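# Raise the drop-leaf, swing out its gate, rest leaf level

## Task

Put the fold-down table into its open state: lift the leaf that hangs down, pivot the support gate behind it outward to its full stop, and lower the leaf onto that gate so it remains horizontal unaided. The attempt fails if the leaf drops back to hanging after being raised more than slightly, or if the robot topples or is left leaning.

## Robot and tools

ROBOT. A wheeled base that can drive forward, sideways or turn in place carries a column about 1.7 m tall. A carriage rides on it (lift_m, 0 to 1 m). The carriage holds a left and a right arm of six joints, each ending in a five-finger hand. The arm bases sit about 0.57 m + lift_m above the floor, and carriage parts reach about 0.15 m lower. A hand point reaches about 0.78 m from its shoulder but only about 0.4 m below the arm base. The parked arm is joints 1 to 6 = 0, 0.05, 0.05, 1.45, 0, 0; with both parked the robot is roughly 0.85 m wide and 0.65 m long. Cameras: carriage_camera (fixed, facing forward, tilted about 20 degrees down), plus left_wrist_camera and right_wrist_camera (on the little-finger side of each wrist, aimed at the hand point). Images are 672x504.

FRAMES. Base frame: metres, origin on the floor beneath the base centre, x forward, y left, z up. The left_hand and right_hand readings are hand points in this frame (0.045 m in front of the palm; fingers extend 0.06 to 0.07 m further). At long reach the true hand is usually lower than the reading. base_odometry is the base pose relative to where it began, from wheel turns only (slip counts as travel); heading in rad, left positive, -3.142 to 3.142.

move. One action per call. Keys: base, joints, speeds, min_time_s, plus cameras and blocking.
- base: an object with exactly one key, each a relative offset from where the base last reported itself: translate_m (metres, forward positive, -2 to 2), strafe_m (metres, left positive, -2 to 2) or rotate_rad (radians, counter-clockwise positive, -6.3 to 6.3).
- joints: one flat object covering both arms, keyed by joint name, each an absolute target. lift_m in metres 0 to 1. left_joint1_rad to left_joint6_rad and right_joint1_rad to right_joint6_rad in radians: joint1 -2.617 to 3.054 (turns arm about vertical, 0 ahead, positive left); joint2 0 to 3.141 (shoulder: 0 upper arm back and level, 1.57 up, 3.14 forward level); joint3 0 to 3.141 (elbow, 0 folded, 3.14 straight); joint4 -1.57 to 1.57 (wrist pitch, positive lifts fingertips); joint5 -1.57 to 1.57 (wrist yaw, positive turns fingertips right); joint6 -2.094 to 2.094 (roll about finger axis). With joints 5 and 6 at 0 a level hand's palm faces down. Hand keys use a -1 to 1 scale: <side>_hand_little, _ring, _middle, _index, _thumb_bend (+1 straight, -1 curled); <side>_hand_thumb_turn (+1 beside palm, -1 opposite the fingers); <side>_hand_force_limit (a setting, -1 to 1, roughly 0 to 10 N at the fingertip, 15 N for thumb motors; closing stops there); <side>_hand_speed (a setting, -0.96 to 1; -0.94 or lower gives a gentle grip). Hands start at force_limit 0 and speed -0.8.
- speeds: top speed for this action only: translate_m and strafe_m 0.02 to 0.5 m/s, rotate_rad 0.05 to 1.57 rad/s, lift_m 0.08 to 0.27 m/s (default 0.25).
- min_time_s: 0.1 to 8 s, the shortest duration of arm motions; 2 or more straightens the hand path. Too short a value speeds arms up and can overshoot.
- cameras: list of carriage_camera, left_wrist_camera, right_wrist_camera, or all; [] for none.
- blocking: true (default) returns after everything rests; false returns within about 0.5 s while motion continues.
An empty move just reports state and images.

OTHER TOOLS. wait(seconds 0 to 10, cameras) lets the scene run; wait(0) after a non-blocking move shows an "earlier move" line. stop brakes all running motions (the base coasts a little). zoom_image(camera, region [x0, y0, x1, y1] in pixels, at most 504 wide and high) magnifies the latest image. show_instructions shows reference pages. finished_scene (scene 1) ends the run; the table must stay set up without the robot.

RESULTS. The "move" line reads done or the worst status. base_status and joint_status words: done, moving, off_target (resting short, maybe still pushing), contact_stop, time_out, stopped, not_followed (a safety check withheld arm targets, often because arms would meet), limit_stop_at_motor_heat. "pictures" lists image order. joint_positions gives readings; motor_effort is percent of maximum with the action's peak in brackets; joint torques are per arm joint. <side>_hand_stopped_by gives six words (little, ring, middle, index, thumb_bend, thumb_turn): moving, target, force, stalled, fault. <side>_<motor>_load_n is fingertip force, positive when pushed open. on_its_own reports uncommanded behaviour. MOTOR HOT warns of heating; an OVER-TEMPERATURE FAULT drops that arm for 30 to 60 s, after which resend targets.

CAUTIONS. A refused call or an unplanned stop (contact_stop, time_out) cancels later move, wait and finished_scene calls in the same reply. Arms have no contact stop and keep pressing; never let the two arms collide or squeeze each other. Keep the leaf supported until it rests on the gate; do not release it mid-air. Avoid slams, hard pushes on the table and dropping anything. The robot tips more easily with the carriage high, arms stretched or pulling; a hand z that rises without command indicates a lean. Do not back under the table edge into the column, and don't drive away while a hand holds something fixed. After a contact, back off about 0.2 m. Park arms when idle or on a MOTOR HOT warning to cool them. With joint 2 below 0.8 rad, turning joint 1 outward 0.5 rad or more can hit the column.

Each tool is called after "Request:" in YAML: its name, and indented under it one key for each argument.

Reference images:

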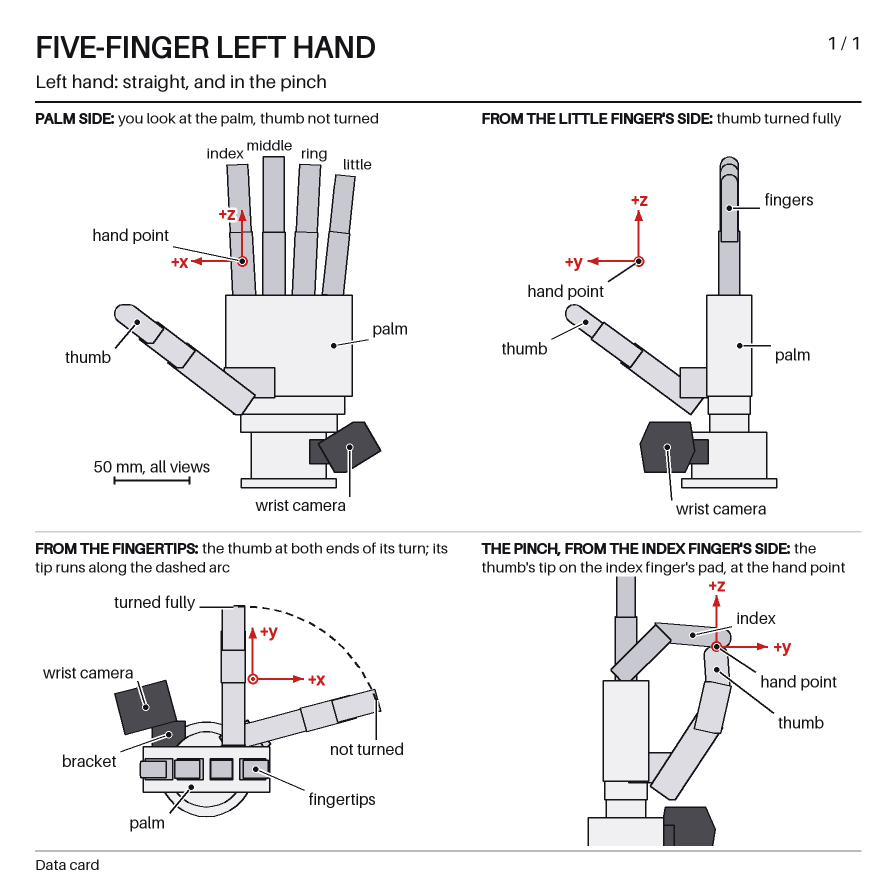

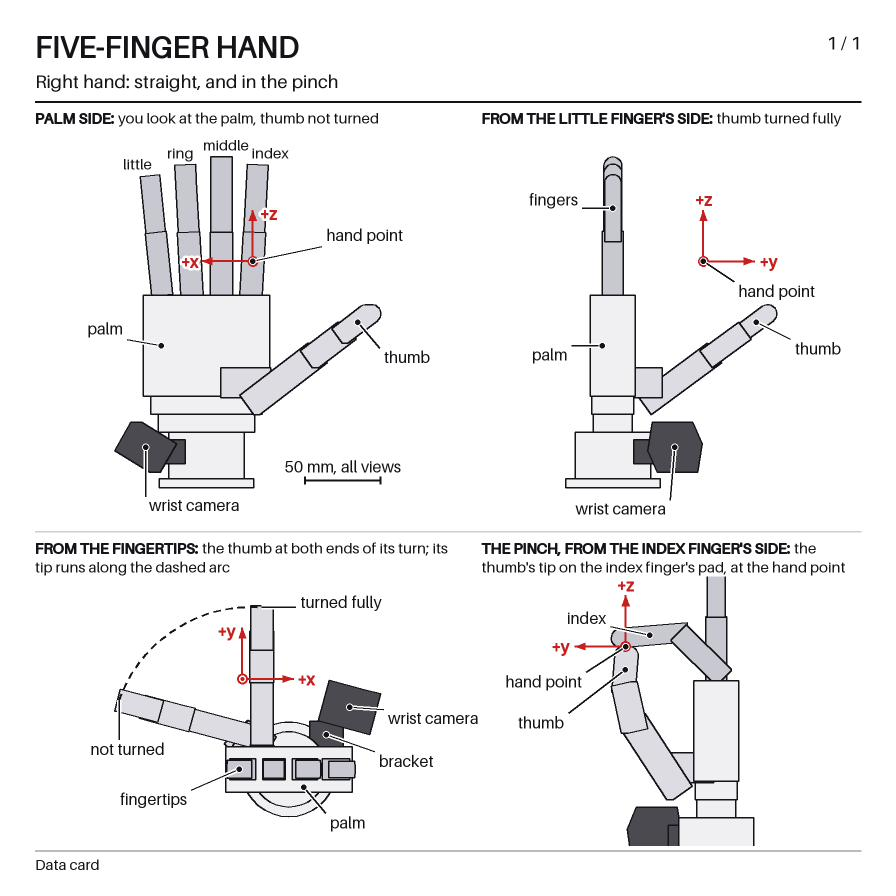

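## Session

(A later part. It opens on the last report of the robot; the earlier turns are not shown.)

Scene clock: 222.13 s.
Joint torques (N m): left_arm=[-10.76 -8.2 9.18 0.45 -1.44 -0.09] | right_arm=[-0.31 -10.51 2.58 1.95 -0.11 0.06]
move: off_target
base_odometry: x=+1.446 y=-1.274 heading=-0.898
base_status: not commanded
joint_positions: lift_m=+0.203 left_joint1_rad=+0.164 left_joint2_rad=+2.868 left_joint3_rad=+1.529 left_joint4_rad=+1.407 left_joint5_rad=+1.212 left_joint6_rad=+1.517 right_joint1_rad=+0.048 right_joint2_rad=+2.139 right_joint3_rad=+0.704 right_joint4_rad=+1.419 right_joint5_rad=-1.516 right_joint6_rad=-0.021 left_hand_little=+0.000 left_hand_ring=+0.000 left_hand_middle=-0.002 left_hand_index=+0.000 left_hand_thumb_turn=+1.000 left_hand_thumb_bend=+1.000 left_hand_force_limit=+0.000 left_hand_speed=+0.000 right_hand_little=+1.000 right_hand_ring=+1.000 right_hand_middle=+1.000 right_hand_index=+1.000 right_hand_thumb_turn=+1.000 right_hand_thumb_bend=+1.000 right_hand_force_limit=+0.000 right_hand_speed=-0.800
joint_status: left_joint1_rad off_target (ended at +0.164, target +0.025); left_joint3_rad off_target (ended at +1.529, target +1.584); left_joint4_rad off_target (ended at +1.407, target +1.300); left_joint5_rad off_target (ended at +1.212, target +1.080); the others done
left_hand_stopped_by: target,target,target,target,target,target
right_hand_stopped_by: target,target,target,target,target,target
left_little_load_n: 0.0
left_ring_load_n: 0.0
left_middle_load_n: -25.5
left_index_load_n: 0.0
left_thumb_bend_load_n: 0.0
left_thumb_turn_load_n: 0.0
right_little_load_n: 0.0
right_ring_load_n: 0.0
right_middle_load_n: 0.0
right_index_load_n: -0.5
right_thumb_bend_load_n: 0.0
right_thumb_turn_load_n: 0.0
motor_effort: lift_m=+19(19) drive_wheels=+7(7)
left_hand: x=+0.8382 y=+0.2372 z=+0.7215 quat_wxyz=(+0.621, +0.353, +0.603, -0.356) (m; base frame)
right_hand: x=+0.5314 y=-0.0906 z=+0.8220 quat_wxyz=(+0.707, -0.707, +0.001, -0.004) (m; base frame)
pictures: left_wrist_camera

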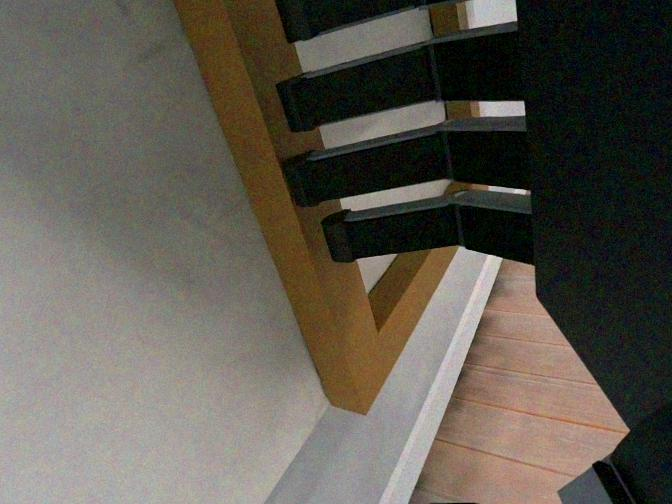

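Request:
move:
  joints: {"left_joint1_rad": 0.18, "left_joint2_rad": 2.86, "left_joint3_rad": 1.5, "left_joint4_rad": 1.42, "left_joint5_rad": 1.2}
  min_time_s: 0.6

Request:
move:
  joints: {"left_joint1_rad": 0.066, "left_joint2_rad": 2.80, "left_joint3_rad": 1.278, "left_joint4_rad": 1.5, "left_joint5_rad": 1.116}
  min_time_s: 1.5
  cameras: ["left_wrist_camera"]

Scene clock: 224.67 s.
Joint torques (N m): left_arm=[-0.1 -11.9 3.81 1.41 -0.17 0] | right_arm=[-0.39 -10.58 2.86 1.95 -0.21 0.08]
move: done
base_odometry: x=+1.446 y=-1.274 heading=-0.898
base_status: not commanded
joint_positions: lift_m=+0.203 left_joint1_rad=+0.178 left_joint2_rad=+2.868 left_joint3_rad=+1.509 left_joint4_rad=+1.431 left_joint5_rad=+1.211 left_joint6_rad=+1.508 right_joint1_rad=+0.048 right_joint2_rad=+2.139 right_joint3_rad=+0.704 right_joint4_rad=+1.419 right_joint5_rad=-1.516 right_joint6_rad=-0.021 left_hand_little=+0.000 left_hand_ring=+0.000 left_hand_middle=+0.000 left_hand_index=+0.000 left_hand_thumb_turn=+1.000 left_hand_thumb_bend=+1.000 left_hand_force_limit=+0.000 left_hand_speed=+0.000 right_hand_little=+1.000 right_hand_ring=+1.000 right_hand_middle=+1.000 right_hand_index=+1.000 right_hand_thumb_turn=+1.000 right_hand_thumb_bend=+1.000 right_hand_force_limit=+0.000 right_hand_speed=-0.800
joint_status: all done
left_hand_stopped_by: target,target,target,target,target,target
right_hand_stopped_by: target,target,target,target,target,target
left_little_load_n: 0.0
left_ring_load_n: 0.0
left_middle_load_n: 0.5
left_index_load_n: 0.0
left_thumb_bend_load_n: 0.0
left_thumb_turn_load_n: 0.0
right_little_load_n: -0.5
right_ring_load_n: -0.5
right_middle_load_n: 0.0
right_index_load_n: -0.5
right_thumb_bend_load_n: 0.0
right_thumb_turn_load_n: 0.0
motor_effort: lift_m=+19(19) drive_wheels=+3(7)
left_hand: x=+0.8345 y=+0.2452 z=+0.7195 quat_wxyz=(+0.623, +0.346, +0.606, -0.353) (m; base frame)
right_hand: x=+0.5314 y=-0.0906 z=+0.8220 quat_wxyz=(+0.707, -0.707, +0.001, -0.004) (m; base frame)
pictures: none

Scene clock: 226.47 s.
Joint torques (N m): left_arm=[-8.62 -13.56 2.4 1.71 -0.06 0.01] | right_arm=[-0.42 -10.58 2.77 1.98 -0.08 0.1]
move: off_target
base_odometry: x=+1.446 y=-1.274 heading=-0.898
base_status: not commanded
joint_positions: lift_m=+0.203 left_joint1_rad=+0.177 left_joint2_rad=+2.841 left_joint3_rad=+1.293 left_joint4_rad=+1.492 left_joint5_rad=+1.124 left_joint6_rad=+1.507 right_joint1_rad=+0.048 right_joint2_rad=+2.139 right_joint3_rad=+0.704 right_joint4_rad=+1.419 right_joint5_rad=-1.516 right_joint6_rad=-0.021 left_hand_little=+0.000 left_hand_ring=+0.000 left_hand_middle=+0.000 left_hand_index=+0.000 left_hand_thumb_turn=+1.000 left_hand_thumb_bend=+1.000 left_hand_force_limit=+0.000 left_hand_speed=+0.000 right_hand_little=+1.000 right_hand_ring=+1.000 right_hand_middle=+1.000 right_hand_index=+1.000 right_hand_thumb_turn=+1.000 right_hand_thumb_bend=+1.000 right_hand_force_limit=+0.000 right_hand_speed=-0.800
joint_status: left_joint1_rad off_target (ended at +0.177, target +0.066); the others done
left_hand_stopped_by: target,target,target,target,target,target
right_hand_stopped_by: target,target,target,target,target,target
left_little_load_n: 0.0
left_ring_load_n: 0.0
left_middle_load_n: 0.0
left_index_load_n: 0.0
left_thumb_bend_load_n: 0.0
left_thumb_turn_load_n: 0.0
right_little_load_n: 0.0
right_ring_load_n: 0.0
right_middle_load_n: 0.0
right_index_load_n: -0.5
right_thumb_bend_load_n: 0.0
right_thumb_turn_load_n: 0.0
motor_effort: lift_m=+19(19) drive_wheels=-7(7)
left_hand: x=+0.7958 y=+0.2488 z=+0.6838 quat_wxyz=(+0.602, +0.290, +0.654, -0.354) (m; base frame)
right_hand: x=+0.5314 y=-0.0906 z=+0.8220 quat_wxyz=(+0.707, -0.707, +0.001, -0.004) (m; base frame)
pictures: left_wrist_camera

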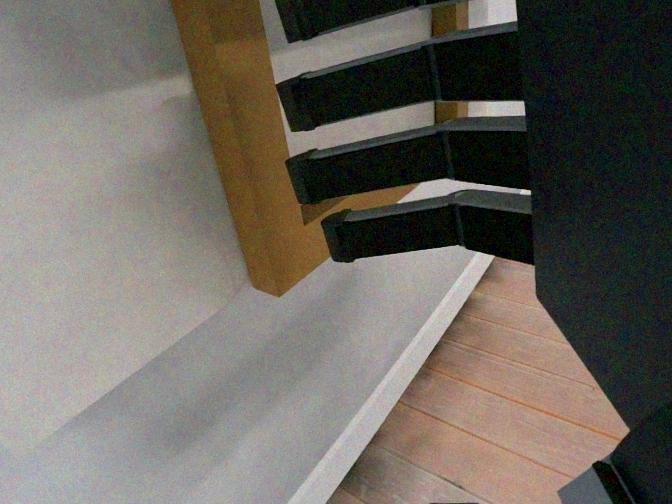

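Request:
move:
  joints: {"left_joint1_rad": 0.3}
  min_time_s: 0.8
  cameras: ["carriage_camera", "left_wrist_camera"]

Scene clock: 228.30 s.
Joint torques (N m): left_arm=[-0.58 -13.52 3.04 1.71 0.02 0.01] | right_arm=[-0.36 -10.86 2.73 1.91 -0.14 0.04]
move: done
base_odometry: x=+1.446 y=-1.274 heading=-0.898
base_status: not commanded
joint_positions: lift_m=+0.203 left_joint1_rad=+0.305 left_joint2_rad=+2.841 left_joint3_rad=+1.285 left_joint4_rad=+1.494 left_joint5_rad=+1.119 left_joint6_rad=+1.507 right_joint1_rad=+0.048 right_joint2_rad=+2.139 right_joint3_rad=+0.704 right_joint4_rad=+1.419 right_joint5_rad=-1.516 right_joint6_rad=-0.021 left_hand_little=+0.000 left_hand_ring=+0.000 left_hand_middle=+0.000 left_hand_index=+0.000 left_hand_thumb_turn=+1.000 left_hand_thumb_bend=+1.000 left_hand_force_limit=+0.000 left_hand_speed=+0.000 right_hand_little=+1.000 right_hand_ring=+1.000 right_hand_middle=+1.000 right_hand_index=+1.000 right_hand_thumb_turn=+1.000 right_hand_thumb_bend=+1.000 right_hand_force_limit=+0.000 right_hand_speed=-0.800
joint_status: all done
left_hand_stopped_by: target,target,target,target,target,target
right_hand_stopped_by: target,target,target,target,target,target
left_little_load_n: 0.0
left_ring_load_n: 0.0
left_middle_load_n: 0.0
left_index_load_n: 0.0
left_thumb_bend_load_n: 0.0
left_thumb_turn_load_n: 0.0
right_little_load_n: 0.0
right_ring_load_n: 0.0
right_middle_load_n: 0.0
right_index_load_n: 0.0
right_thumb_bend_load_n: 0.0
right_thumb_turn_load_n: -0.5
motor_effort: lift_m=+19(19) drive_wheels=-6(7)
left_hand: x=+0.7962 y=+0.3213 z=+0.6819 quat_wxyz=(+0.622, +0.244, +0.674, -0.314) (m; base frame)
right_hand: x=+0.5314 y=-0.0906 z=+0.8220 quat_wxyz=(+0.707, -0.707, +0.001, -0.004) (m; base frame)
pictures: carriage_camera, left_wrist_camera

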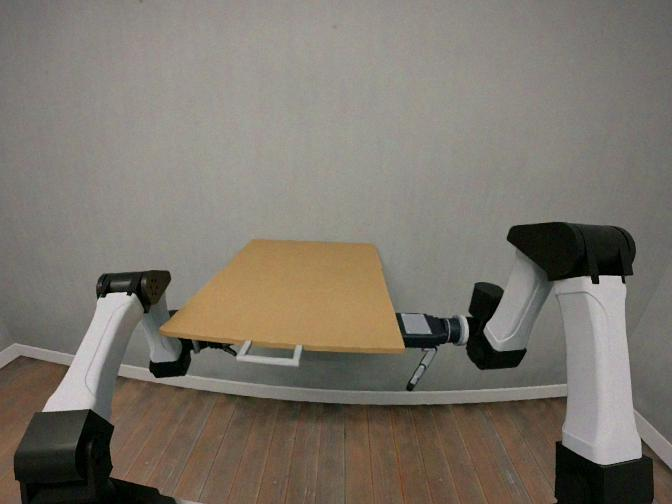

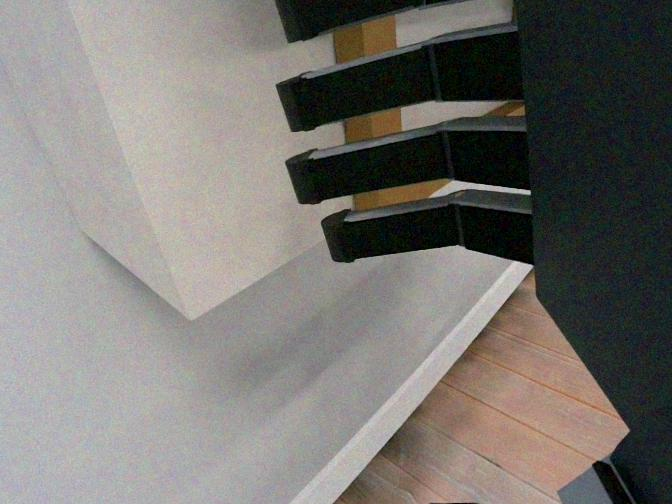

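Request:
move:
  joints: {"left_joint1_rad": 0.8}
  min_time_s: 1.2

Request:
move:
  base: {"translate_m": -0.017}
  joints: {"lift_m": 0.14, "right_joint2_rad": 1.87, "right_joint3_rad": 0.805, "right_joint4_rad": 1.13}
  speeds: {"translate_m": 0.03, "lift_m": 0.08}
  min_time_s: 1.0
  cameras: ["carriage_camera"]

Scene clock: 234.13 s.
Joint torques (N m): left_arm=[-0.16 -13.52 3.03 1.71 0.03 0.01] | right_arm=[-0.32 -10.63 2.84 1.98 -0.12 0.09]
move: done
base_odometry: x=+1.446 y=-1.274 heading=-0.898
base_status: not commanded
joint_positions: lift_m=+0.203 left_joint1_rad=+0.799 left_joint2_rad=+2.841 left_joint3_rad=+1.285 left_joint4_rad=+1.494 left_joint5_rad=+1.118 left_joint6_rad=+1.507 right_joint1_rad=+0.048 right_joint2_rad=+2.139 right_joint3_rad=+0.704 right_joint4_rad=+1.419 right_joint5_rad=-1.516 right_joint6_rad=-0.021 left_hand_little=+0.000 left_hand_ring=+0.000 left_hand_middle=+0.000 left_hand_index=+0.000 left_hand_thumb_turn=+1.000 left_hand_thumb_bend=+1.000 left_hand_force_limit=+0.000 left_hand_speed=+0.000 right_hand_little=+1.000 right_hand_ring=+1.000 right_hand_middle=+1.000 right_hand_index=+1.000 right_hand_thumb_turn=+1.000 right_hand_thumb_bend=+1.000 right_hand_force_limit=+0.000 right_hand_speed=-0.800
joint_status: all done
left_hand_stopped_by: target,target,target,target,target,target
right_hand_stopped_by: target,target,target,target,target,target
left_little_load_n: 0.0
left_ring_load_n: 0.0
left_middle_load_n: 0.0
left_index_load_n: 0.0
left_thumb_bend_load_n: 0.0
left_thumb_turn_load_n: 0.0
right_little_load_n: 0.0
right_ring_load_n: 0.0
right_middle_load_n: 0.0
right_index_load_n: 0.0
right_thumb_bend_load_n: 0.0
right_thumb_turn_load_n: 0.0
motor_effort: lift_m=+19(19) drive_wheels=-6(6)
left_hand: x=+0.7188 y=+0.5869 z=+0.6819 quat_wxyz=(+0.681, +0.071, +0.713, -0.152) (m; base frame)
right_hand: x=+0.5314 y=-0.0906 z=+0.8220 quat_wxyz=(+0.707, -0.707, +0.001, -0.004) (m; base frame)
pictures: none

Scene clock: 235.50 s.
Joint torques (N m): left_arm=[-0.18 -12.85 3.28 1.66 0.03 0.01] | right_arm=[-0.38 -9.99 7.49 1.67 -0.06 0.06]
move: done
base_odometry: x=+1.435 y=-1.261 heading=-0.899
base_status: done
joint_positions: lift_m=+0.140 left_joint1_rad=+0.800 left_joint2_rad=+2.833 left_joint3_rad=+1.282 left_joint4_rad=+1.498 left_joint5_rad=+1.117 left_joint6_rad=+1.507 right_joint1_rad=+0.048 right_joint2_rad=+1.913 right_joint3_rad=+0.769 right_joint4_rad=+1.128 right_joint5_rad=-1.517 right_joint6_rad=-0.015 left_hand_little=+0.000 left_hand_ring=+0.000 left_hand_middle=+0.000 left_hand_index=+0.000 left_hand_thumb_turn=+1.000 left_hand_thumb_bend=+1.000 left_hand_force_limit=+0.000 left_hand_speed=+0.000 right_hand_little=+1.000 right_hand_ring=+1.000 right_hand_middle=+1.000 right_hand_index=+1.000 right_hand_thumb_turn=+1.000 right_hand_thumb_bend=+1.000 right_hand_force_limit=+0.000 right_hand_speed=-0.800
joint_status: all done
left_hand_stopped_by: target,target,target,target,target,target
right_hand_stopped_by: target,target,target,target,target,target
left_little_load_n: 0.0
left_ring_load_n: 0.0
left_middle_load_n: 0.0
left_index_load_n: 0.0
left_thumb_bend_load_n: 0.0
left_thumb_turn_load_n: 0.0
right_little_load_n: 0.0
right_ring_load_n: 0.0
right_middle_load_n: 0.0
right_index_load_n: -0.5
right_thumb_bend_load_n: 0.0
right_thumb_turn_load_n: 0.0
motor_effort: lift_m=+19(19) drive_wheels=+2(11)
left_hand: x=+0.7196 y=+0.5881 z=+0.6238 quat_wxyz=(+0.683, +0.074, +0.711, -0.149) (m; base frame)
right_hand: x=+0.5407 y=-0.0901 z=+0.8216 quat_wxyz=(+0.707, -0.707, +0.003, -0.001) (m; base frame)
pictures: carriage_camera

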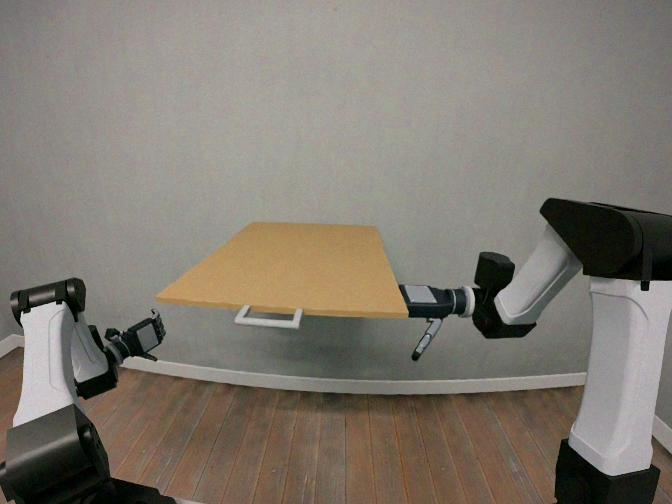

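Request:
move:
  base: {"translate_m": -0.017}
  joints: {"lift_m": 0.075, "right_joint2_rad": 1.745, "right_joint3_rad": 0.98, "right_joint4_rad": 0.82}
  speeds: {"translate_m": 0.03, "lift_m": 0.08}
  min_time_s: 1.0

Request:
move:
  base: {"translate_m": -0.016}
  joints: {"lift_m": 0.015, "right_joint2_rad": 1.69, "right_joint3_rad": 1.215, "right_joint4_rad": 0.535}
  speeds: {"translate_m": 0.03, "lift_m": 0.08}
  min_time_s: 1.0
  cameras: ["carriage_camera"]

Scene clock: 237.53 s.
Joint torques (N m): left_arm=[-0.14 -12.57 3.3 1.62 0.03 0.02] | right_arm=[-0.36 -9.92 9.39 1.58 -0.04 0.07]
move: done
base_odometry: x=+1.424 y=-1.247 heading=-0.900
base_status: done
joint_positions: lift_m=+0.075 left_joint1_rad=+0.799 left_joint2_rad=+2.829 left_joint3_rad=+1.282 left_joint4_rad=+1.502 left_joint5_rad=+1.117 left_joint6_rad=+1.506 right_joint1_rad=+0.048 right_joint2_rad=+1.790 right_joint3_rad=+0.935 right_joint4_rad=+0.819 right_joint5_rad=-1.530 right_joint6_rad=-0.015 left_hand_little=+0.000 left_hand_ring=+0.000 left_hand_middle=+0.000 left_hand_index=+0.000 left_hand_thumb_turn=+1.000 left_hand_thumb_bend=+1.000 left_hand_force_limit=+0.000 left_hand_speed=+0.000 right_hand_little=+1.000 right_hand_ring=+1.000 right_hand_middle=+1.000 right_hand_index=+1.000 right_hand_thumb_turn=+1.000 right_hand_thumb_bend=+1.000 right_hand_force_limit=+0.000 right_hand_speed=-0.800
joint_status: all done
left_hand_stopped_by: target,target,target,target,target,target
right_hand_stopped_by: target,target,target,target,target,target
left_little_load_n: 0.0
left_ring_load_n: 0.0
left_middle_load_n: 0.0
left_index_load_n: 0.0
left_thumb_bend_load_n: 0.0
left_thumb_turn_load_n: 0.0
right_little_load_n: 0.0
right_ring_load_n: 0.0
right_middle_load_n: 0.0
right_index_load_n: -1.0
right_thumb_bend_load_n: 0.0
right_thumb_turn_load_n: 0.0
motor_effort: lift_m=+19(19) drive_wheels=+2(11)
left_hand: x=+0.7204 y=+0.5884 z=+0.5614 quat_wxyz=(+0.685, +0.076, +0.710, -0.147) (m; base frame)
right_hand: x=+0.5559 y=-0.0897 z=+0.8175 quat_wxyz=(+0.707, -0.708, +0.005, +0.010) (m; base frame)
pictures: none

Scene clock: 238.90 s.
Joint torques (N m): left_arm=[-0.12 -12.37 3.37 1.62 0.02 0.02] | right_arm=[-0.27 -10.11 10.17 1.54 0 -0.02]
move: done
base_odometry: x=+1.414 y=-1.235 heading=-0.900
base_status: done
joint_positions: lift_m=+0.015 left_joint1_rad=+0.799 left_joint2_rad=+2.827 left_joint3_rad=+1.282 left_joint4_rad=+1.503 left_joint5_rad=+1.117 left_joint6_rad=+1.506 right_joint1_rad=+0.048 right_joint2_rad=+1.734 right_joint3_rad=+1.168 right_joint4_rad=+0.536 right_joint5_rad=-1.534 right_joint6_rad=-0.015 left_hand_little=+0.000 left_hand_ring=+0.000 left_hand_middle=+0.000 left_hand_index=+0.000 left_hand_thumb_turn=+1.000 left_hand_thumb_bend=+1.000 left_hand_force_limit=+0.000 left_hand_speed=+0.000 right_hand_little=+1.000 right_hand_ring=+1.000 right_hand_middle=+1.000 right_hand_index=+1.000 right_hand_thumb_turn=+1.000 right_hand_thumb_bend=+1.000 right_hand_force_limit=+0.000 right_hand_speed=-0.800
joint_status: all done
left_hand_stopped_by: target,target,target,target,target,target
right_hand_stopped_by: target,target,target,target,target,target
left_little_load_n: 0.0
left_ring_load_n: 0.0
left_middle_load_n: 0.0
left_index_load_n: 0.0
left_thumb_bend_load_n: 0.0
left_thumb_turn_load_n: 0.0
right_little_load_n: 0.0
right_ring_load_n: 0.0
right_middle_load_n: 0.0
right_index_load_n: -0.5
right_thumb_bend_load_n: 0.0
right_thumb_turn_load_n: -0.5
motor_effort: lift_m=+19(20) drive_wheels=+1(10)
left_hand: x=+0.7207 y=+0.5884 z=+0.5024 quat_wxyz=(+0.685, +0.077, +0.710, -0.146) (m; base frame)
right_hand: x=+0.5737 y=-0.0889 z=+0.8252 quat_wxyz=(+0.707, -0.708, +0.002, +0.010) (m; base frame)
pictures: carriage_camera

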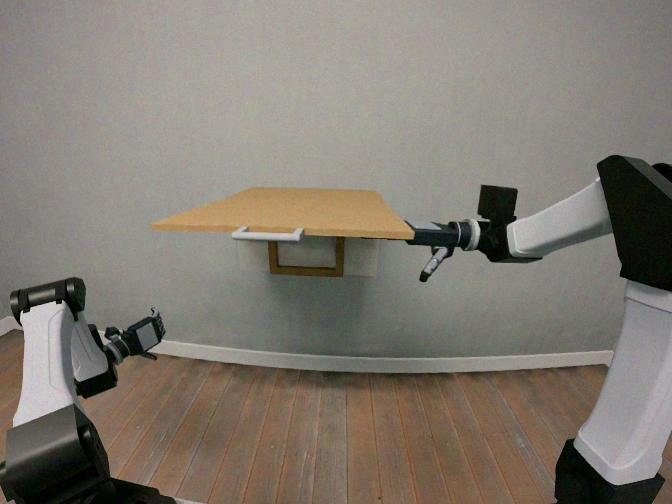

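Request:
move:
  joints: {"left_joint1_rad": 0.6, "left_joint2_rad": 2.6, "left_joint3_rad": 1.915, "left_joint4_rad": 0.695, "left_joint5_rad": 1.555, "left_joint6_rad": 1.5}
  min_time_s: 2

Request:
move:
  joints: {"left_joint1_rad": 0.25}
  min_time_s: 1.5
  cameras: ["left_wrist_camera", "carriage_camera"]

Scene clock: 244.90 s.
Joint torques (N m): left_arm=[-0.51 -16.03 8.18 1.1 0.11 0.01] | right_arm=[-0.18 -10 10.33 1.62 0.03 0.04]
move: done
base_odometry: x=+1.414 y=-1.235 heading=-0.900
base_status: not commanded
joint_positions: lift_m=+0.015 left_joint1_rad=+0.604 left_joint2_rad=+2.647 left_joint3_rad=+1.897 left_joint4_rad=+0.715 left_joint5_rad=+1.547 left_joint6_rad=+1.506 right_joint1_rad=+0.048 right_joint2_rad=+1.734 right_joint3_rad=+1.168 right_joint4_rad=+0.534 right_joint5_rad=-1.534 right_joint6_rad=-0.015 left_hand_little=+0.000 left_hand_ring=+0.000 left_hand_middle=+0.000 left_hand_index=+0.000 left_hand_thumb_turn=+1.000 left_hand_thumb_bend=+1.000 left_hand_force_limit=+0.000 left_hand_speed=+0.000 right_hand_little=+1.000 right_hand_ring=+1.000 right_hand_middle=+1.000 right_hand_index=+1.000 right_hand_thumb_turn=+1.000 right_hand_thumb_bend=+1.000 right_hand_force_limit=+0.000 right_hand_speed=-0.800
joint_status: all done
left_hand_stopped_by: target,target,target,target,target,target
right_hand_stopped_by: target,target,target,target,target,target
left_little_load_n: 0.0
left_ring_load_n: 0.0
left_middle_load_n: 0.0
left_index_load_n: 0.0
left_thumb_bend_load_n: 0.0
left_thumb_turn_load_n: 0.0
right_little_load_n: 0.0
right_ring_load_n: 0.0
right_middle_load_n: 0.0
right_index_load_n: -0.5
right_thumb_bend_load_n: 0.0
right_thumb_turn_load_n: 0.0
motor_effort: lift_m=+19(19) drive_wheels=+1(1)
left_hand: x=+0.8421 y=+0.4872 z=+0.6703 quat_wxyz=(+0.613, +0.289, +0.646, -0.352) (m; base frame)
right_hand: x=+0.5736 y=-0.0889 z=+0.8251 quat_wxyz=(+0.707, -0.708, +0.002, +0.010) (m; base frame)
pictures: none

Scene clock: 246.70 s.
Joint torques (N m): left_arm=[-0.7 -16.1 8.18 1.13 0.11 0.02] | right_arm=[-0.38 -10.17 10.26 1.59 0.01 0.06]
move: done
base_odometry: x=+1.414 y=-1.235 heading=-0.900
base_status: not commanded
joint_positions: lift_m=+0.015 left_joint1_rad=+0.257 left_joint2_rad=+2.647 left_joint3_rad=+1.897 left_joint4_rad=+0.712 left_joint5_rad=+1.549 left_joint6_rad=+1.506 right_joint1_rad=+0.048 right_joint2_rad=+1.733 right_joint3_rad=+1.168 right_joint4_rad=+0.534 right_joint5_rad=-1.534 right_joint6_rad=-0.015 left_hand_little=+0.000 left_hand_ring=+0.000 left_hand_middle=+0.000 left_hand_index=+0.000 left_hand_thumb_turn=+1.000 left_hand_thumb_bend=+1.000 left_hand_force_limit=+0.000 left_hand_speed=+0.000 right_hand_little=+1.000 right_hand_ring=+1.000 right_hand_middle=+1.000 right_hand_index=+1.000 right_hand_thumb_turn=+1.000 right_hand_thumb_bend=+1.000 right_hand_force_limit=+0.000 right_hand_speed=-0.800
joint_status: all done
left_hand_stopped_by: target,target,target,target,target,target
right_hand_stopped_by: target,target,target,target,target,target
left_little_load_n: 0.0
left_ring_load_n: 0.0
left_middle_load_n: 0.0
left_index_load_n: 0.0
left_thumb_bend_load_n: 0.0
left_thumb_turn_load_n: 0.0
right_little_load_n: 0.0
right_ring_load_n: 0.0
right_middle_load_n: 0.0
right_index_load_n: -0.5
right_thumb_bend_load_n: 0.0
right_thumb_turn_load_n: 0.0
motor_effort: lift_m=+19(19) drive_wheels=+1(1)
left_hand: x=+0.8688 y=+0.2682 z=+0.6699 quat_wxyz=(+0.542, +0.396, +0.586, -0.454) (m; base frame)
right_hand: x=+0.5735 y=-0.0889 z=+0.8256 quat_wxyz=(+0.707, -0.708, +0.002, +0.010) (m; base frame)
pictures: carriage_camera, left_wrist_camera

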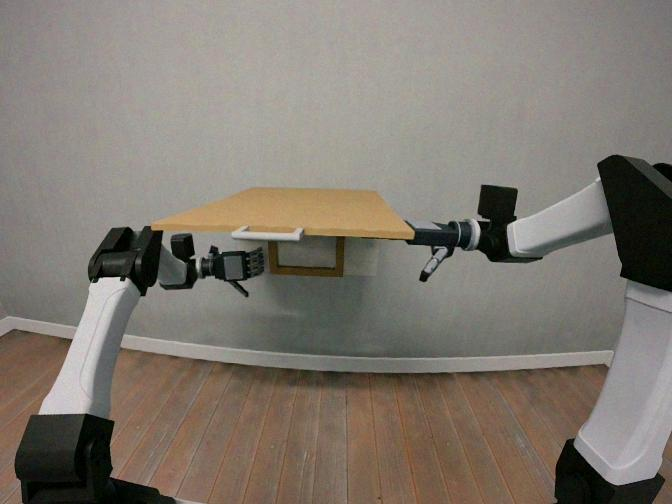

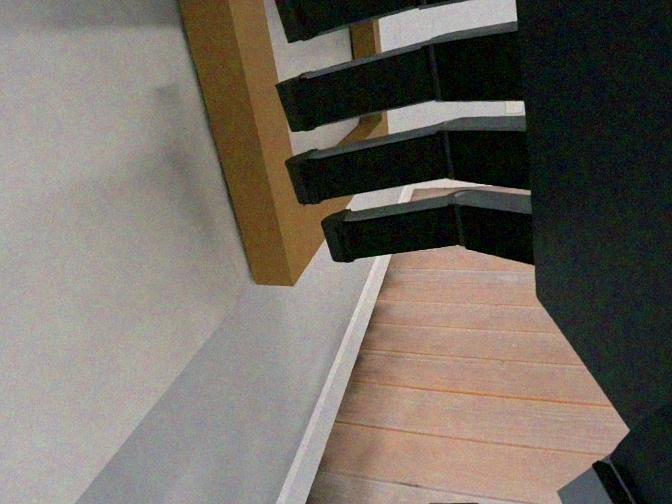

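Request:
move:
  joints: {"left_joint1_rad": 0.08, "left_joint2_rad": 2.555, "left_joint5_rad": 1.389}
  min_time_s: 1.5
  cameras: ["left_wrist_camera", "carriage_camera"]

Scene clock: 249.17 s.
Joint torques (N m): left_arm=[-0.69 -17.68 8.36 1.25 -0.07 0.02] | right_arm=[-0.27 -9.16 8.99 1.64 -0.03 -0.09]
move: done
base_odometry: x=+1.414 y=-1.235 heading=-0.900
base_status: not commanded
joint_positions: lift_m=+0.015 left_joint1_rad=+0.086 left_joint2_rad=+2.622 left_joint3_rad=+1.897 left_joint4_rad=+0.710 left_joint5_rad=+1.398 left_joint6_rad=+1.506 right_joint1_rad=+0.048 right_joint2_rad=+1.723 right_joint3_rad=+1.181 right_joint4_rad=+0.531 right_joint5_rad=-1.530 right_joint6_rad=-0.005 left_hand_little=+0.000 left_hand_ring=+0.000 left_hand_middle=+0.000 left_hand_index=+0.000 left_hand_thumb_turn=+1.000 left_hand_thumb_bend=+1.000 left_hand_force_limit=+0.000 left_hand_speed=+0.000 right_hand_little=+1.000 right_hand_ring=+1.000 right_hand_middle=+1.000 right_hand_index=+1.000 right_hand_thumb_turn=+1.000 right_hand_thumb_bend=+1.000 right_hand_force_limit=+0.000 right_hand_speed=-0.800
joint_status: all done
left_hand_stopped_by: target,target,target,target,target,target
right_hand_stopped_by: target,target,target,target,target,target
left_little_load_n: 0.0
left_ring_load_n: 0.0
left_middle_load_n: 0.0
left_index_load_n: 0.0
left_thumb_bend_load_n: 0.0
left_thumb_turn_load_n: 0.0
right_little_load_n: 0.0
right_ring_load_n: 0.0
right_middle_load_n: 0.0
right_index_load_n: 0.0
right_thumb_bend_load_n: 0.0
right_thumb_turn_load_n: 0.0
motor_effort: lift_m=+19(19) drive_wheels=+1(1)
left_hand: x=+0.8820 y=+0.1746 z=+0.6839 quat_wxyz=(+0.542, +0.409, +0.578, -0.452) (m; base frame)
right_hand: x=+0.5742 y=-0.0888 z=+0.8329 quat_wxyz=(+0.707, -0.707, +0.000, +0.004) (m; base frame)
pictures: carriage_camera, left_wrist_camera

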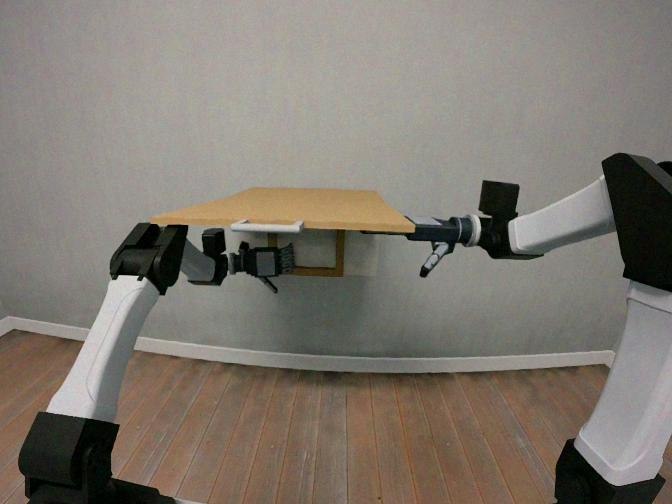

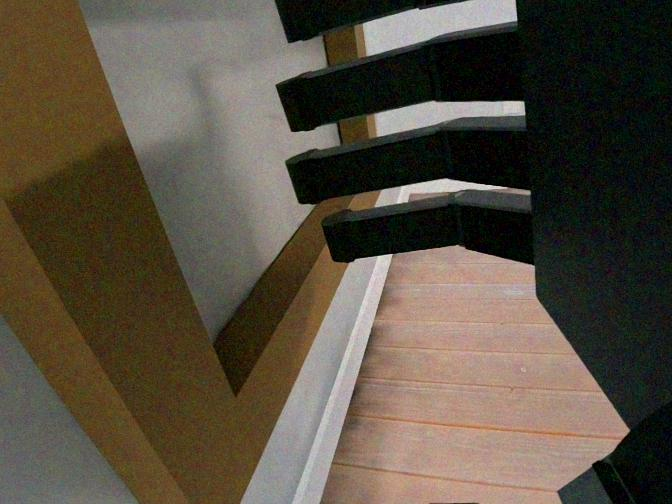

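Request:
move:
  joints: {"left_hand_index": 1.0, "left_joint2_rad": 2.66, "left_joint3_rad": 2.13, "left_joint4_rad": 0.60}
  min_time_s: 1.5
  cameras: ["left_wrist_camera", "carriage_camera"]

Scene clock: 252.67 s.
Joint torques (N m): left_arm=[-0.69 -10.66 9.14 1.18 -0.12 0.01] | right_arm=[-0.38 -8.62 8.68 1.61 -0.01 -0.04]
move: done
base_odometry: x=+1.414 y=-1.235 heading=-0.900
base_status: not commanded
joint_positions: lift_m=+0.015 left_joint1_rad=+0.086 left_joint2_rad=+2.630 left_joint3_rad=+2.107 left_joint4_rad=+0.619 left_joint5_rad=+1.395 left_joint6_rad=+1.506 right_joint1_rad=+0.048 right_joint2_rad=+1.717 right_joint3_rad=+1.188 right_joint4_rad=+0.531 right_joint5_rad=-1.527 right_joint6_rad=-0.005 left_hand_little=+0.000 left_hand_ring=+0.000 left_hand_middle=+0.000 left_hand_index=+1.000 left_hand_thumb_turn=+1.000 left_hand_thumb_bend=+1.000 left_hand_force_limit=+0.000 left_hand_speed=+0.000 right_hand_little=+1.000 right_hand_ring=+1.000 right_hand_middle=+1.000 right_hand_index=+1.000 right_hand_thumb_turn=+1.000 right_hand_thumb_bend=+1.000 right_hand_force_limit=+0.000 right_hand_speed=-0.800
joint_status: all done
left_hand_stopped_by: target,target,target,target,target,target
right_hand_stopped_by: target,target,target,target,target,target
left_little_load_n: 0.0
left_ring_load_n: 0.0
left_middle_load_n: 0.0
left_index_load_n: 0.0
left_thumb_bend_load_n: 0.0
left_thumb_turn_load_n: 0.0
right_little_load_n: -0.5
right_ring_load_n: 0.0
right_middle_load_n: -0.5
right_index_load_n: 0.0
right_thumb_bend_load_n: 0.0
right_thumb_turn_load_n: 0.0
motor_effort: lift_m=+19(19) drive_wheels=+1(1)
left_hand: x=+0.9054 y=+0.1769 z=+0.7478 quat_wxyz=(+0.572, +0.435, +0.550, -0.426) (m; base frame)
right_hand: x=+0.5750 y=-0.0887 z=+0.8367 quat_wxyz=(+0.707, -0.707, -0.004, -0.001) (m; base frame)
pictures: carriage_camera, left_wrist_camera

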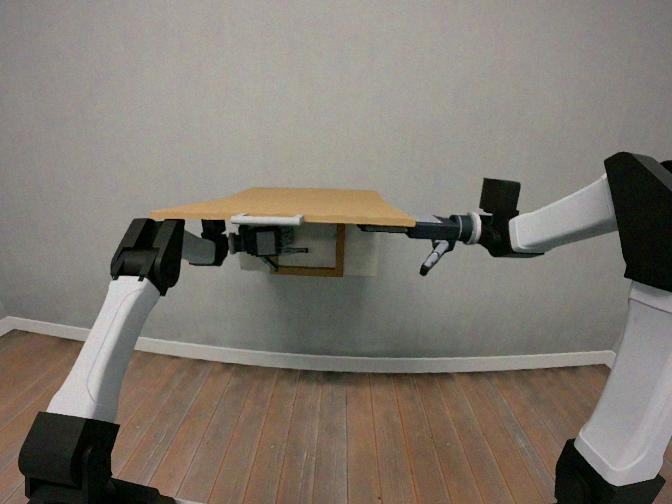

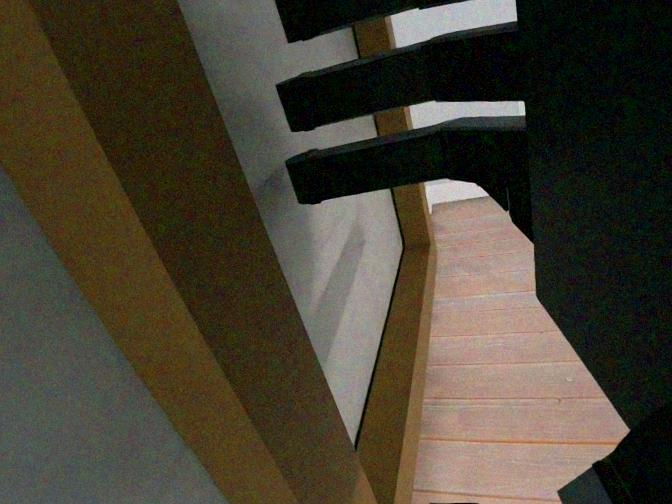

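Request:
move:
  joints: {"left_joint2_rad": 2.72, "left_joint3_rad": 2.10, "left_joint4_rad": 0.62}
  min_time_s: 1.2
  cameras: ["left_wrist_camera", "carriage_camera"]

Scene clock: 254.73 s.
Joint torques (N m): left_arm=[-0.68 -10.19 6.6 1.4 -0.09 0.01] | right_arm=[-0.23 -8.66 8.55 1.89 0 -0.12]
move: done
base_odometry: x=+1.414 y=-1.235 heading=-0.900
base_status: not commanded
joint_positions: lift_m=+0.015 left_joint1_rad=+0.086 left_joint2_rad=+2.682 left_joint3_rad=+2.107 left_joint4_rad=+0.618 left_joint5_rad=+1.395 left_joint6_rad=+1.506 right_joint1_rad=+0.048 right_joint2_rad=+1.717 right_joint3_rad=+1.188 right_joint4_rad=+0.506 right_joint5_rad=-1.527 right_joint6_rad=+0.003 left_hand_little=+0.000 left_hand_ring=+0.000 left_hand_middle=+0.000 left_hand_index=+1.000 left_hand_thumb_turn=+1.000 left_hand_thumb_bend=+1.000 left_hand_force_limit=+0.000 left_hand_speed=+0.000 right_hand_little=+1.000 right_hand_ring=+1.000 right_hand_middle=+1.000 right_hand_index=+1.000 right_hand_thumb_turn=+1.000 right_hand_thumb_bend=+1.000 right_hand_force_limit=+0.000 right_hand_speed=-0.800
joint_status: all done
left_hand_stopped_by: target,target,target,target,target,target
right_hand_stopped_by: target,target,target,target,target,target
left_little_load_n: 0.0
left_ring_load_n: 0.0
left_middle_load_n: 0.0
left_index_load_n: 0.0
left_thumb_bend_load_n: 0.0
left_thumb_turn_load_n: 0.0
right_little_load_n: -0.5
right_ring_load_n: 0.0
right_middle_load_n: 0.0
right_index_load_n: 0.0
right_thumb_bend_load_n: 0.0
right_thumb_turn_load_n: 0.0
motor_effort: lift_m=+19(19) drive_wheels=+1(1)
left_hand: x=+0.9066 y=+0.1770 z=+0.7142 quat_wxyz=(+0.558, +0.423, +0.563, -0.438) (m; base frame)
right_hand: x=+0.5729 y=-0.0888 z=+0.8356 quat_wxyz=(+0.707, -0.707, +0.008, +0.011) (m; base frame)
pictures: carriage_camera, left_wrist_camera

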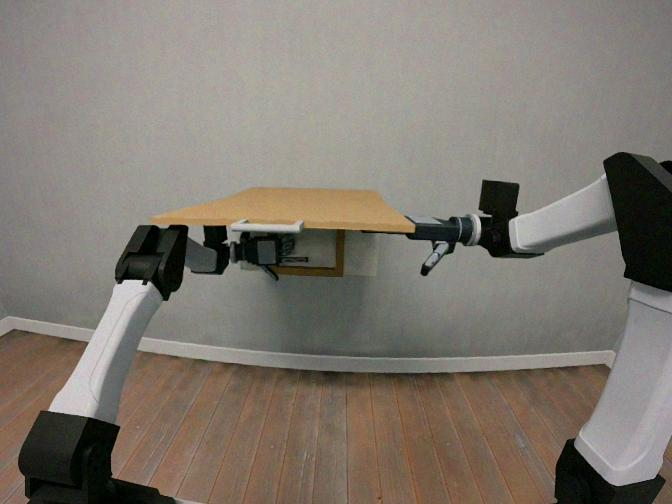

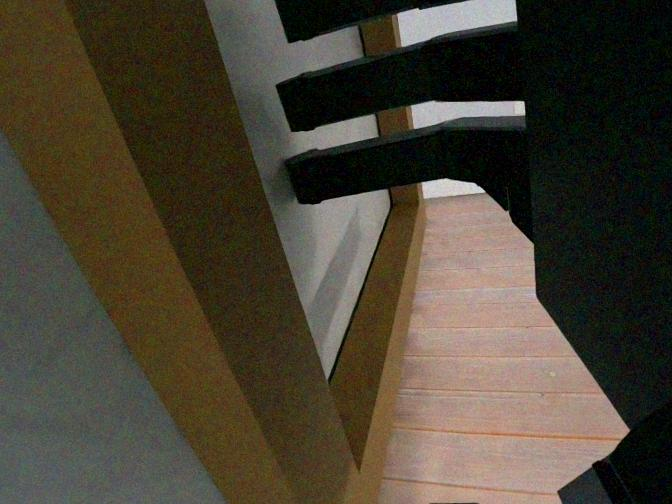

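Request:
move:
  joints: {"left_joint1_rad": 0.16, "left_joint5_rad": 1.47}
  min_time_s: 1.2
  cameras: ["left_wrist_camera"]

Scene clock: 256.77 s.
Joint torques (N m): left_arm=[0.02 -10.15 6.54 1.36 0.05 0.01] | right_arm=[-0.17 -8.75 8.61 1.91 -0.04 -0.12]
move: done
base_odometry: x=+1.414 y=-1.235 heading=-0.900
base_status: not commanded
joint_positions: lift_m=+0.015 left_joint1_rad=+0.157 left_joint2_rad=+2.682 left_joint3_rad=+2.107 left_joint4_rad=+0.618 left_joint5_rad=+1.462 left_joint6_rad=+1.506 right_joint1_rad=+0.048 right_joint2_rad=+1.717 right_joint3_rad=+1.188 right_joint4_rad=+0.506 right_joint5_rad=-1.527 right_joint6_rad=+0.003 left_hand_little=+0.000 left_hand_ring=+0.000 left_hand_middle=+0.000 left_hand_index=+1.000 left_hand_thumb_turn=+1.000 left_hand_thumb_bend=+1.000 left_hand_force_limit=+0.000 left_hand_speed=+0.000 right_hand_little=+1.000 right_hand_ring=+1.000 right_hand_middle=+1.000 right_hand_index=+1.000 right_hand_thumb_turn=+1.000 right_hand_thumb_bend=+1.000 right_hand_force_limit=+0.000 right_hand_speed=-0.800
joint_status: all done
left_hand_stopped_by: target,target,target,target,target,target
right_hand_stopped_by: target,target,target,target,target,target
left_little_load_n: 0.0
left_ring_load_n: 0.0
left_middle_load_n: 0.0
left_index_load_n: 0.0
left_thumb_bend_load_n: 0.0
left_thumb_turn_load_n: 0.0
right_little_load_n: 0.0
right_ring_load_n: 0.0
right_middle_load_n: 0.0
right_index_load_n: 0.0
right_thumb_bend_load_n: 0.0
right_thumb_turn_load_n: 0.0
motor_effort: lift_m=+19(19) drive_wheels=+1(1)
left_hand: x=+0.9025 y=+0.2176 z=+0.7137 quat_wxyz=(+0.558, +0.422, +0.565, -0.436) (m; base frame)
right_hand: x=+0.5729 y=-0.0888 z=+0.8356 quat_wxyz=(+0.707, -0.707, +0.008, +0.011) (m; base frame)
pictures: left_wrist_camera

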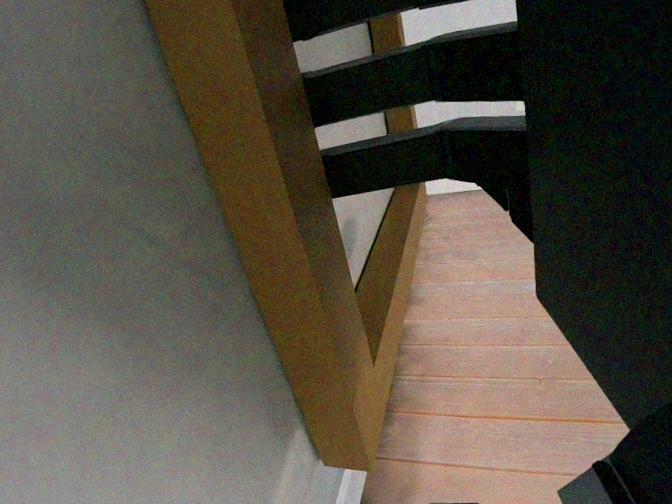

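Request:
move:
  joints: {"left_joint1_rad": 0.205, "left_joint5_rad": 1.50}
  min_time_s: 1.0
  cameras: ["left_wrist_camera"]

Scene clock: 258.43 s.
Joint torques (N m): left_arm=[1.99 -10.13 6.52 1.32 0 0.02] | right_arm=[-0.46 -8.7 8.51 1.9 -0.07 -0.15]
move: off_target
base_odometry: x=+1.414 y=-1.235 heading=-0.900
base_status: not commanded
joint_positions: lift_m=+0.015 left_joint1_rad=+0.176 left_joint2_rad=+2.682 left_joint3_rad=+2.107 left_joint4_rad=+0.618 left_joint5_rad=+1.498 left_joint6_rad=+1.506 right_joint1_rad=+0.048 right_joint2_rad=+1.717 right_joint3_rad=+1.188 right_joint4_rad=+0.506 right_joint5_rad=-1.527 right_joint6_rad=+0.003 left_hand_little=+0.000 left_hand_ring=+0.000 left_hand_middle=+0.000 left_hand_index=+1.000 left_hand_thumb_turn=+1.000 left_hand_thumb_bend=+1.000 left_hand_force_limit=+0.000 left_hand_speed=+0.000 right_hand_little=+1.000 right_hand_ring=+1.000 right_hand_middle=+1.000 right_hand_index=+1.000 right_hand_thumb_turn=+1.000 right_hand_thumb_bend=+1.000 right_hand_force_limit=+0.000 right_hand_speed=-0.800
joint_status: left_joint1_rad off_target (ended at +0.176, target +0.205); the others done
left_hand_stopped_by: target,target,target,target,target,target
right_hand_stopped_by: target,target,target,target,target,target
left_little_load_n: 0.5
left_ring_load_n: 3.0
left_middle_load_n: 0.0
left_index_load_n: 0.0
left_thumb_bend_load_n: 0.0
left_thumb_turn_load_n: 0.0
right_little_load_n: -0.5
right_ring_load_n: 0.0
right_middle_load_n: 0.0
right_index_load_n: 0.0
right_thumb_bend_load_n: 0.0
right_thumb_turn_load_n: -0.5
motor_effort: lift_m=+19(19) drive_wheels=+1(1)
left_hand: x=+0.8978 y=+0.2265 z=+0.7134 quat_wxyz=(+0.554, +0.427, +0.562, -0.441) (m; base frame)
right_hand: x=+0.5729 y=-0.0888 z=+0.8356 quat_wxyz=(+0.707, -0.707, +0.008, +0.011) (m; base frame)
pictures: left_wrist_camera

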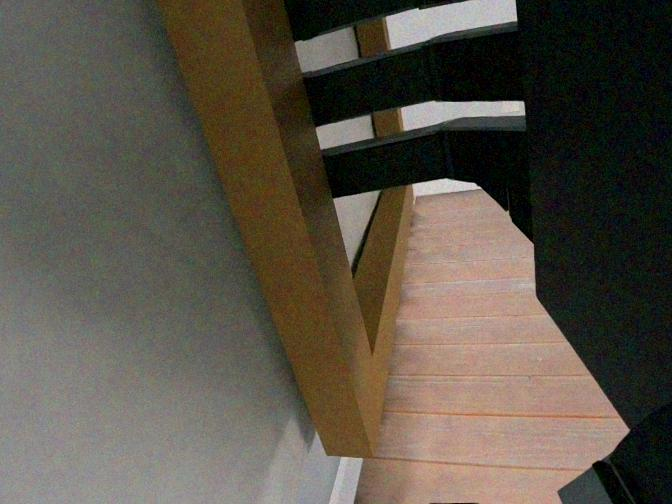

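Request:
move:
  joints: {"left_joint1_rad": 0.22, "left_joint2_rad": 2.57, "left_joint3_rad": 1.85, "left_joint4_rad": 0.74, "left_joint5_rad": 1.50}
  min_time_s: 1.5
  cameras: ["left_wrist_camera", "carriage_camera"]

Scene clock: 261.20 s.
Joint torques (N m): left_arm=[-0.24 -15.91 5.83 1.41 -0.05 0.01] | right_arm=[-0.32 -8.49 8.59 1.89 -0.05 -0.1]
move: done
base_odometry: x=+1.414 y=-1.235 heading=-0.900
base_status: not commanded
joint_positions: lift_m=+0.015 left_joint1_rad=+0.220 left_joint2_rad=+2.617 left_joint3_rad=+1.860 left_joint4_rad=+0.731 left_joint5_rad=+1.507 left_joint6_rad=+1.506 right_joint1_rad=+0.048 right_joint2_rad=+1.717 right_joint3_rad=+1.188 right_joint4_rad=+0.506 right_joint5_rad=-1.527 right_joint6_rad=+0.003 left_hand_little=+0.000 left_hand_ring=+0.000 left_hand_middle=+0.000 left_hand_index=+1.000 left_hand_thumb_turn=+1.000 left_hand_thumb_bend=+1.000 left_hand_force_limit=+0.000 left_hand_speed=+0.000 right_hand_little=+1.000 right_hand_ring=+1.000 right_hand_middle=+1.000 right_hand_index=+1.000 right_hand_thumb_turn=+1.000 right_hand_thumb_bend=+1.000 right_hand_force_limit=+0.000 right_hand_speed=-0.800
joint_status: all done
left_hand_stopped_by: target,target,target,target,target,target
right_hand_stopped_by: target,target,target,target,target,target
left_little_load_n: 0.0
left_ring_load_n: 0.5
left_middle_load_n: 0.0
left_index_load_n: 0.0
left_thumb_bend_load_n: 0.0
left_thumb_turn_load_n: 0.0
right_little_load_n: 0.0
right_ring_load_n: 0.0
right_middle_load_n: 0.0
right_index_load_n: 0.0
right_thumb_bend_load_n: 0.0
right_thumb_turn_load_n: -0.5
motor_effort: lift_m=+19(19) drive_wheels=+1(1)
left_hand: x=+0.8702 y=+0.2486 z=+0.6772 quat_wxyz=(+0.546, +0.399, +0.585, -0.449) (m; base frame)
right_hand: x=+0.5729 y=-0.0888 z=+0.8356 quat_wxyz=(+0.707, -0.707, +0.008, +0.011) (m; base frame)
pictures: carriage_camera, left_wrist_camera

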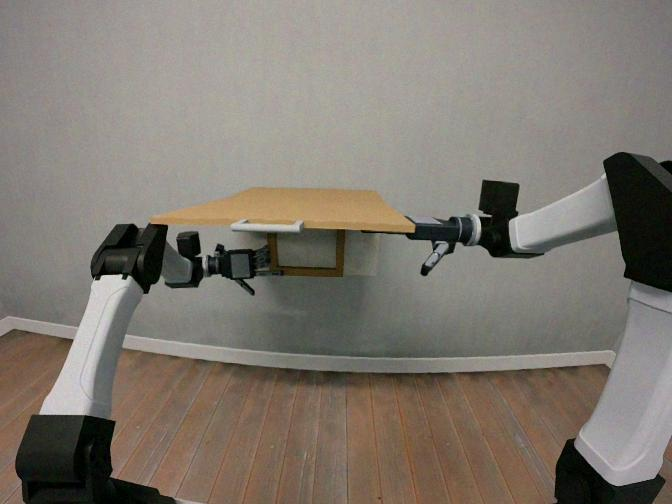

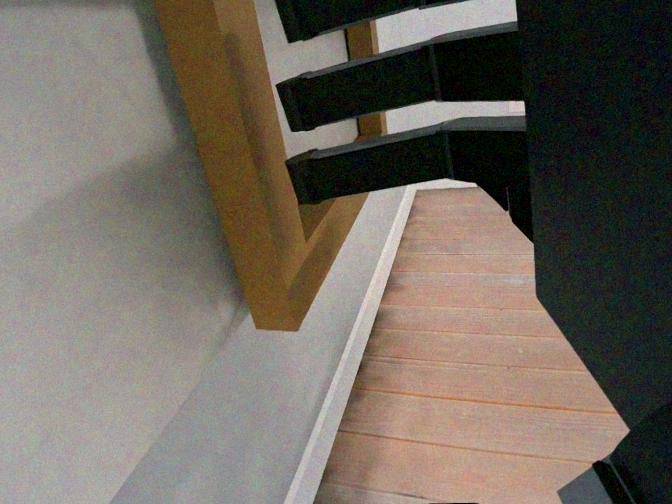

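Request:
zoom_image:
  camera: "carriage_camera"
  region: [220, 200, 400, 300]

Request:
zoom_image:
  camera: "left_wrist_camera"
  region: [140, 150, 340, 350]

Scaled by 2.800 from the camera's 672x504 image, which has a finer 960x720 frame.

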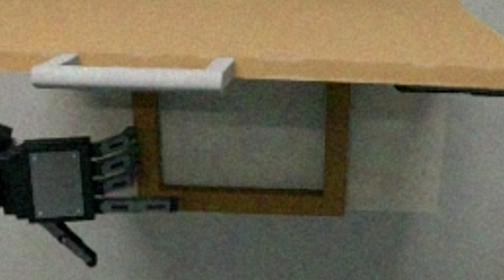

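Scaled by 2.520 from the camera's 672x504 image, which has a finer 960x720 frame.

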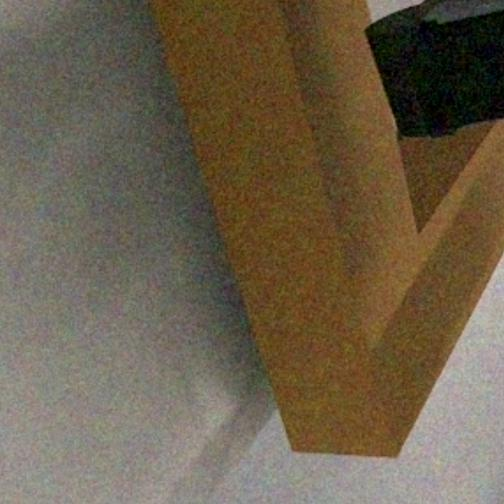

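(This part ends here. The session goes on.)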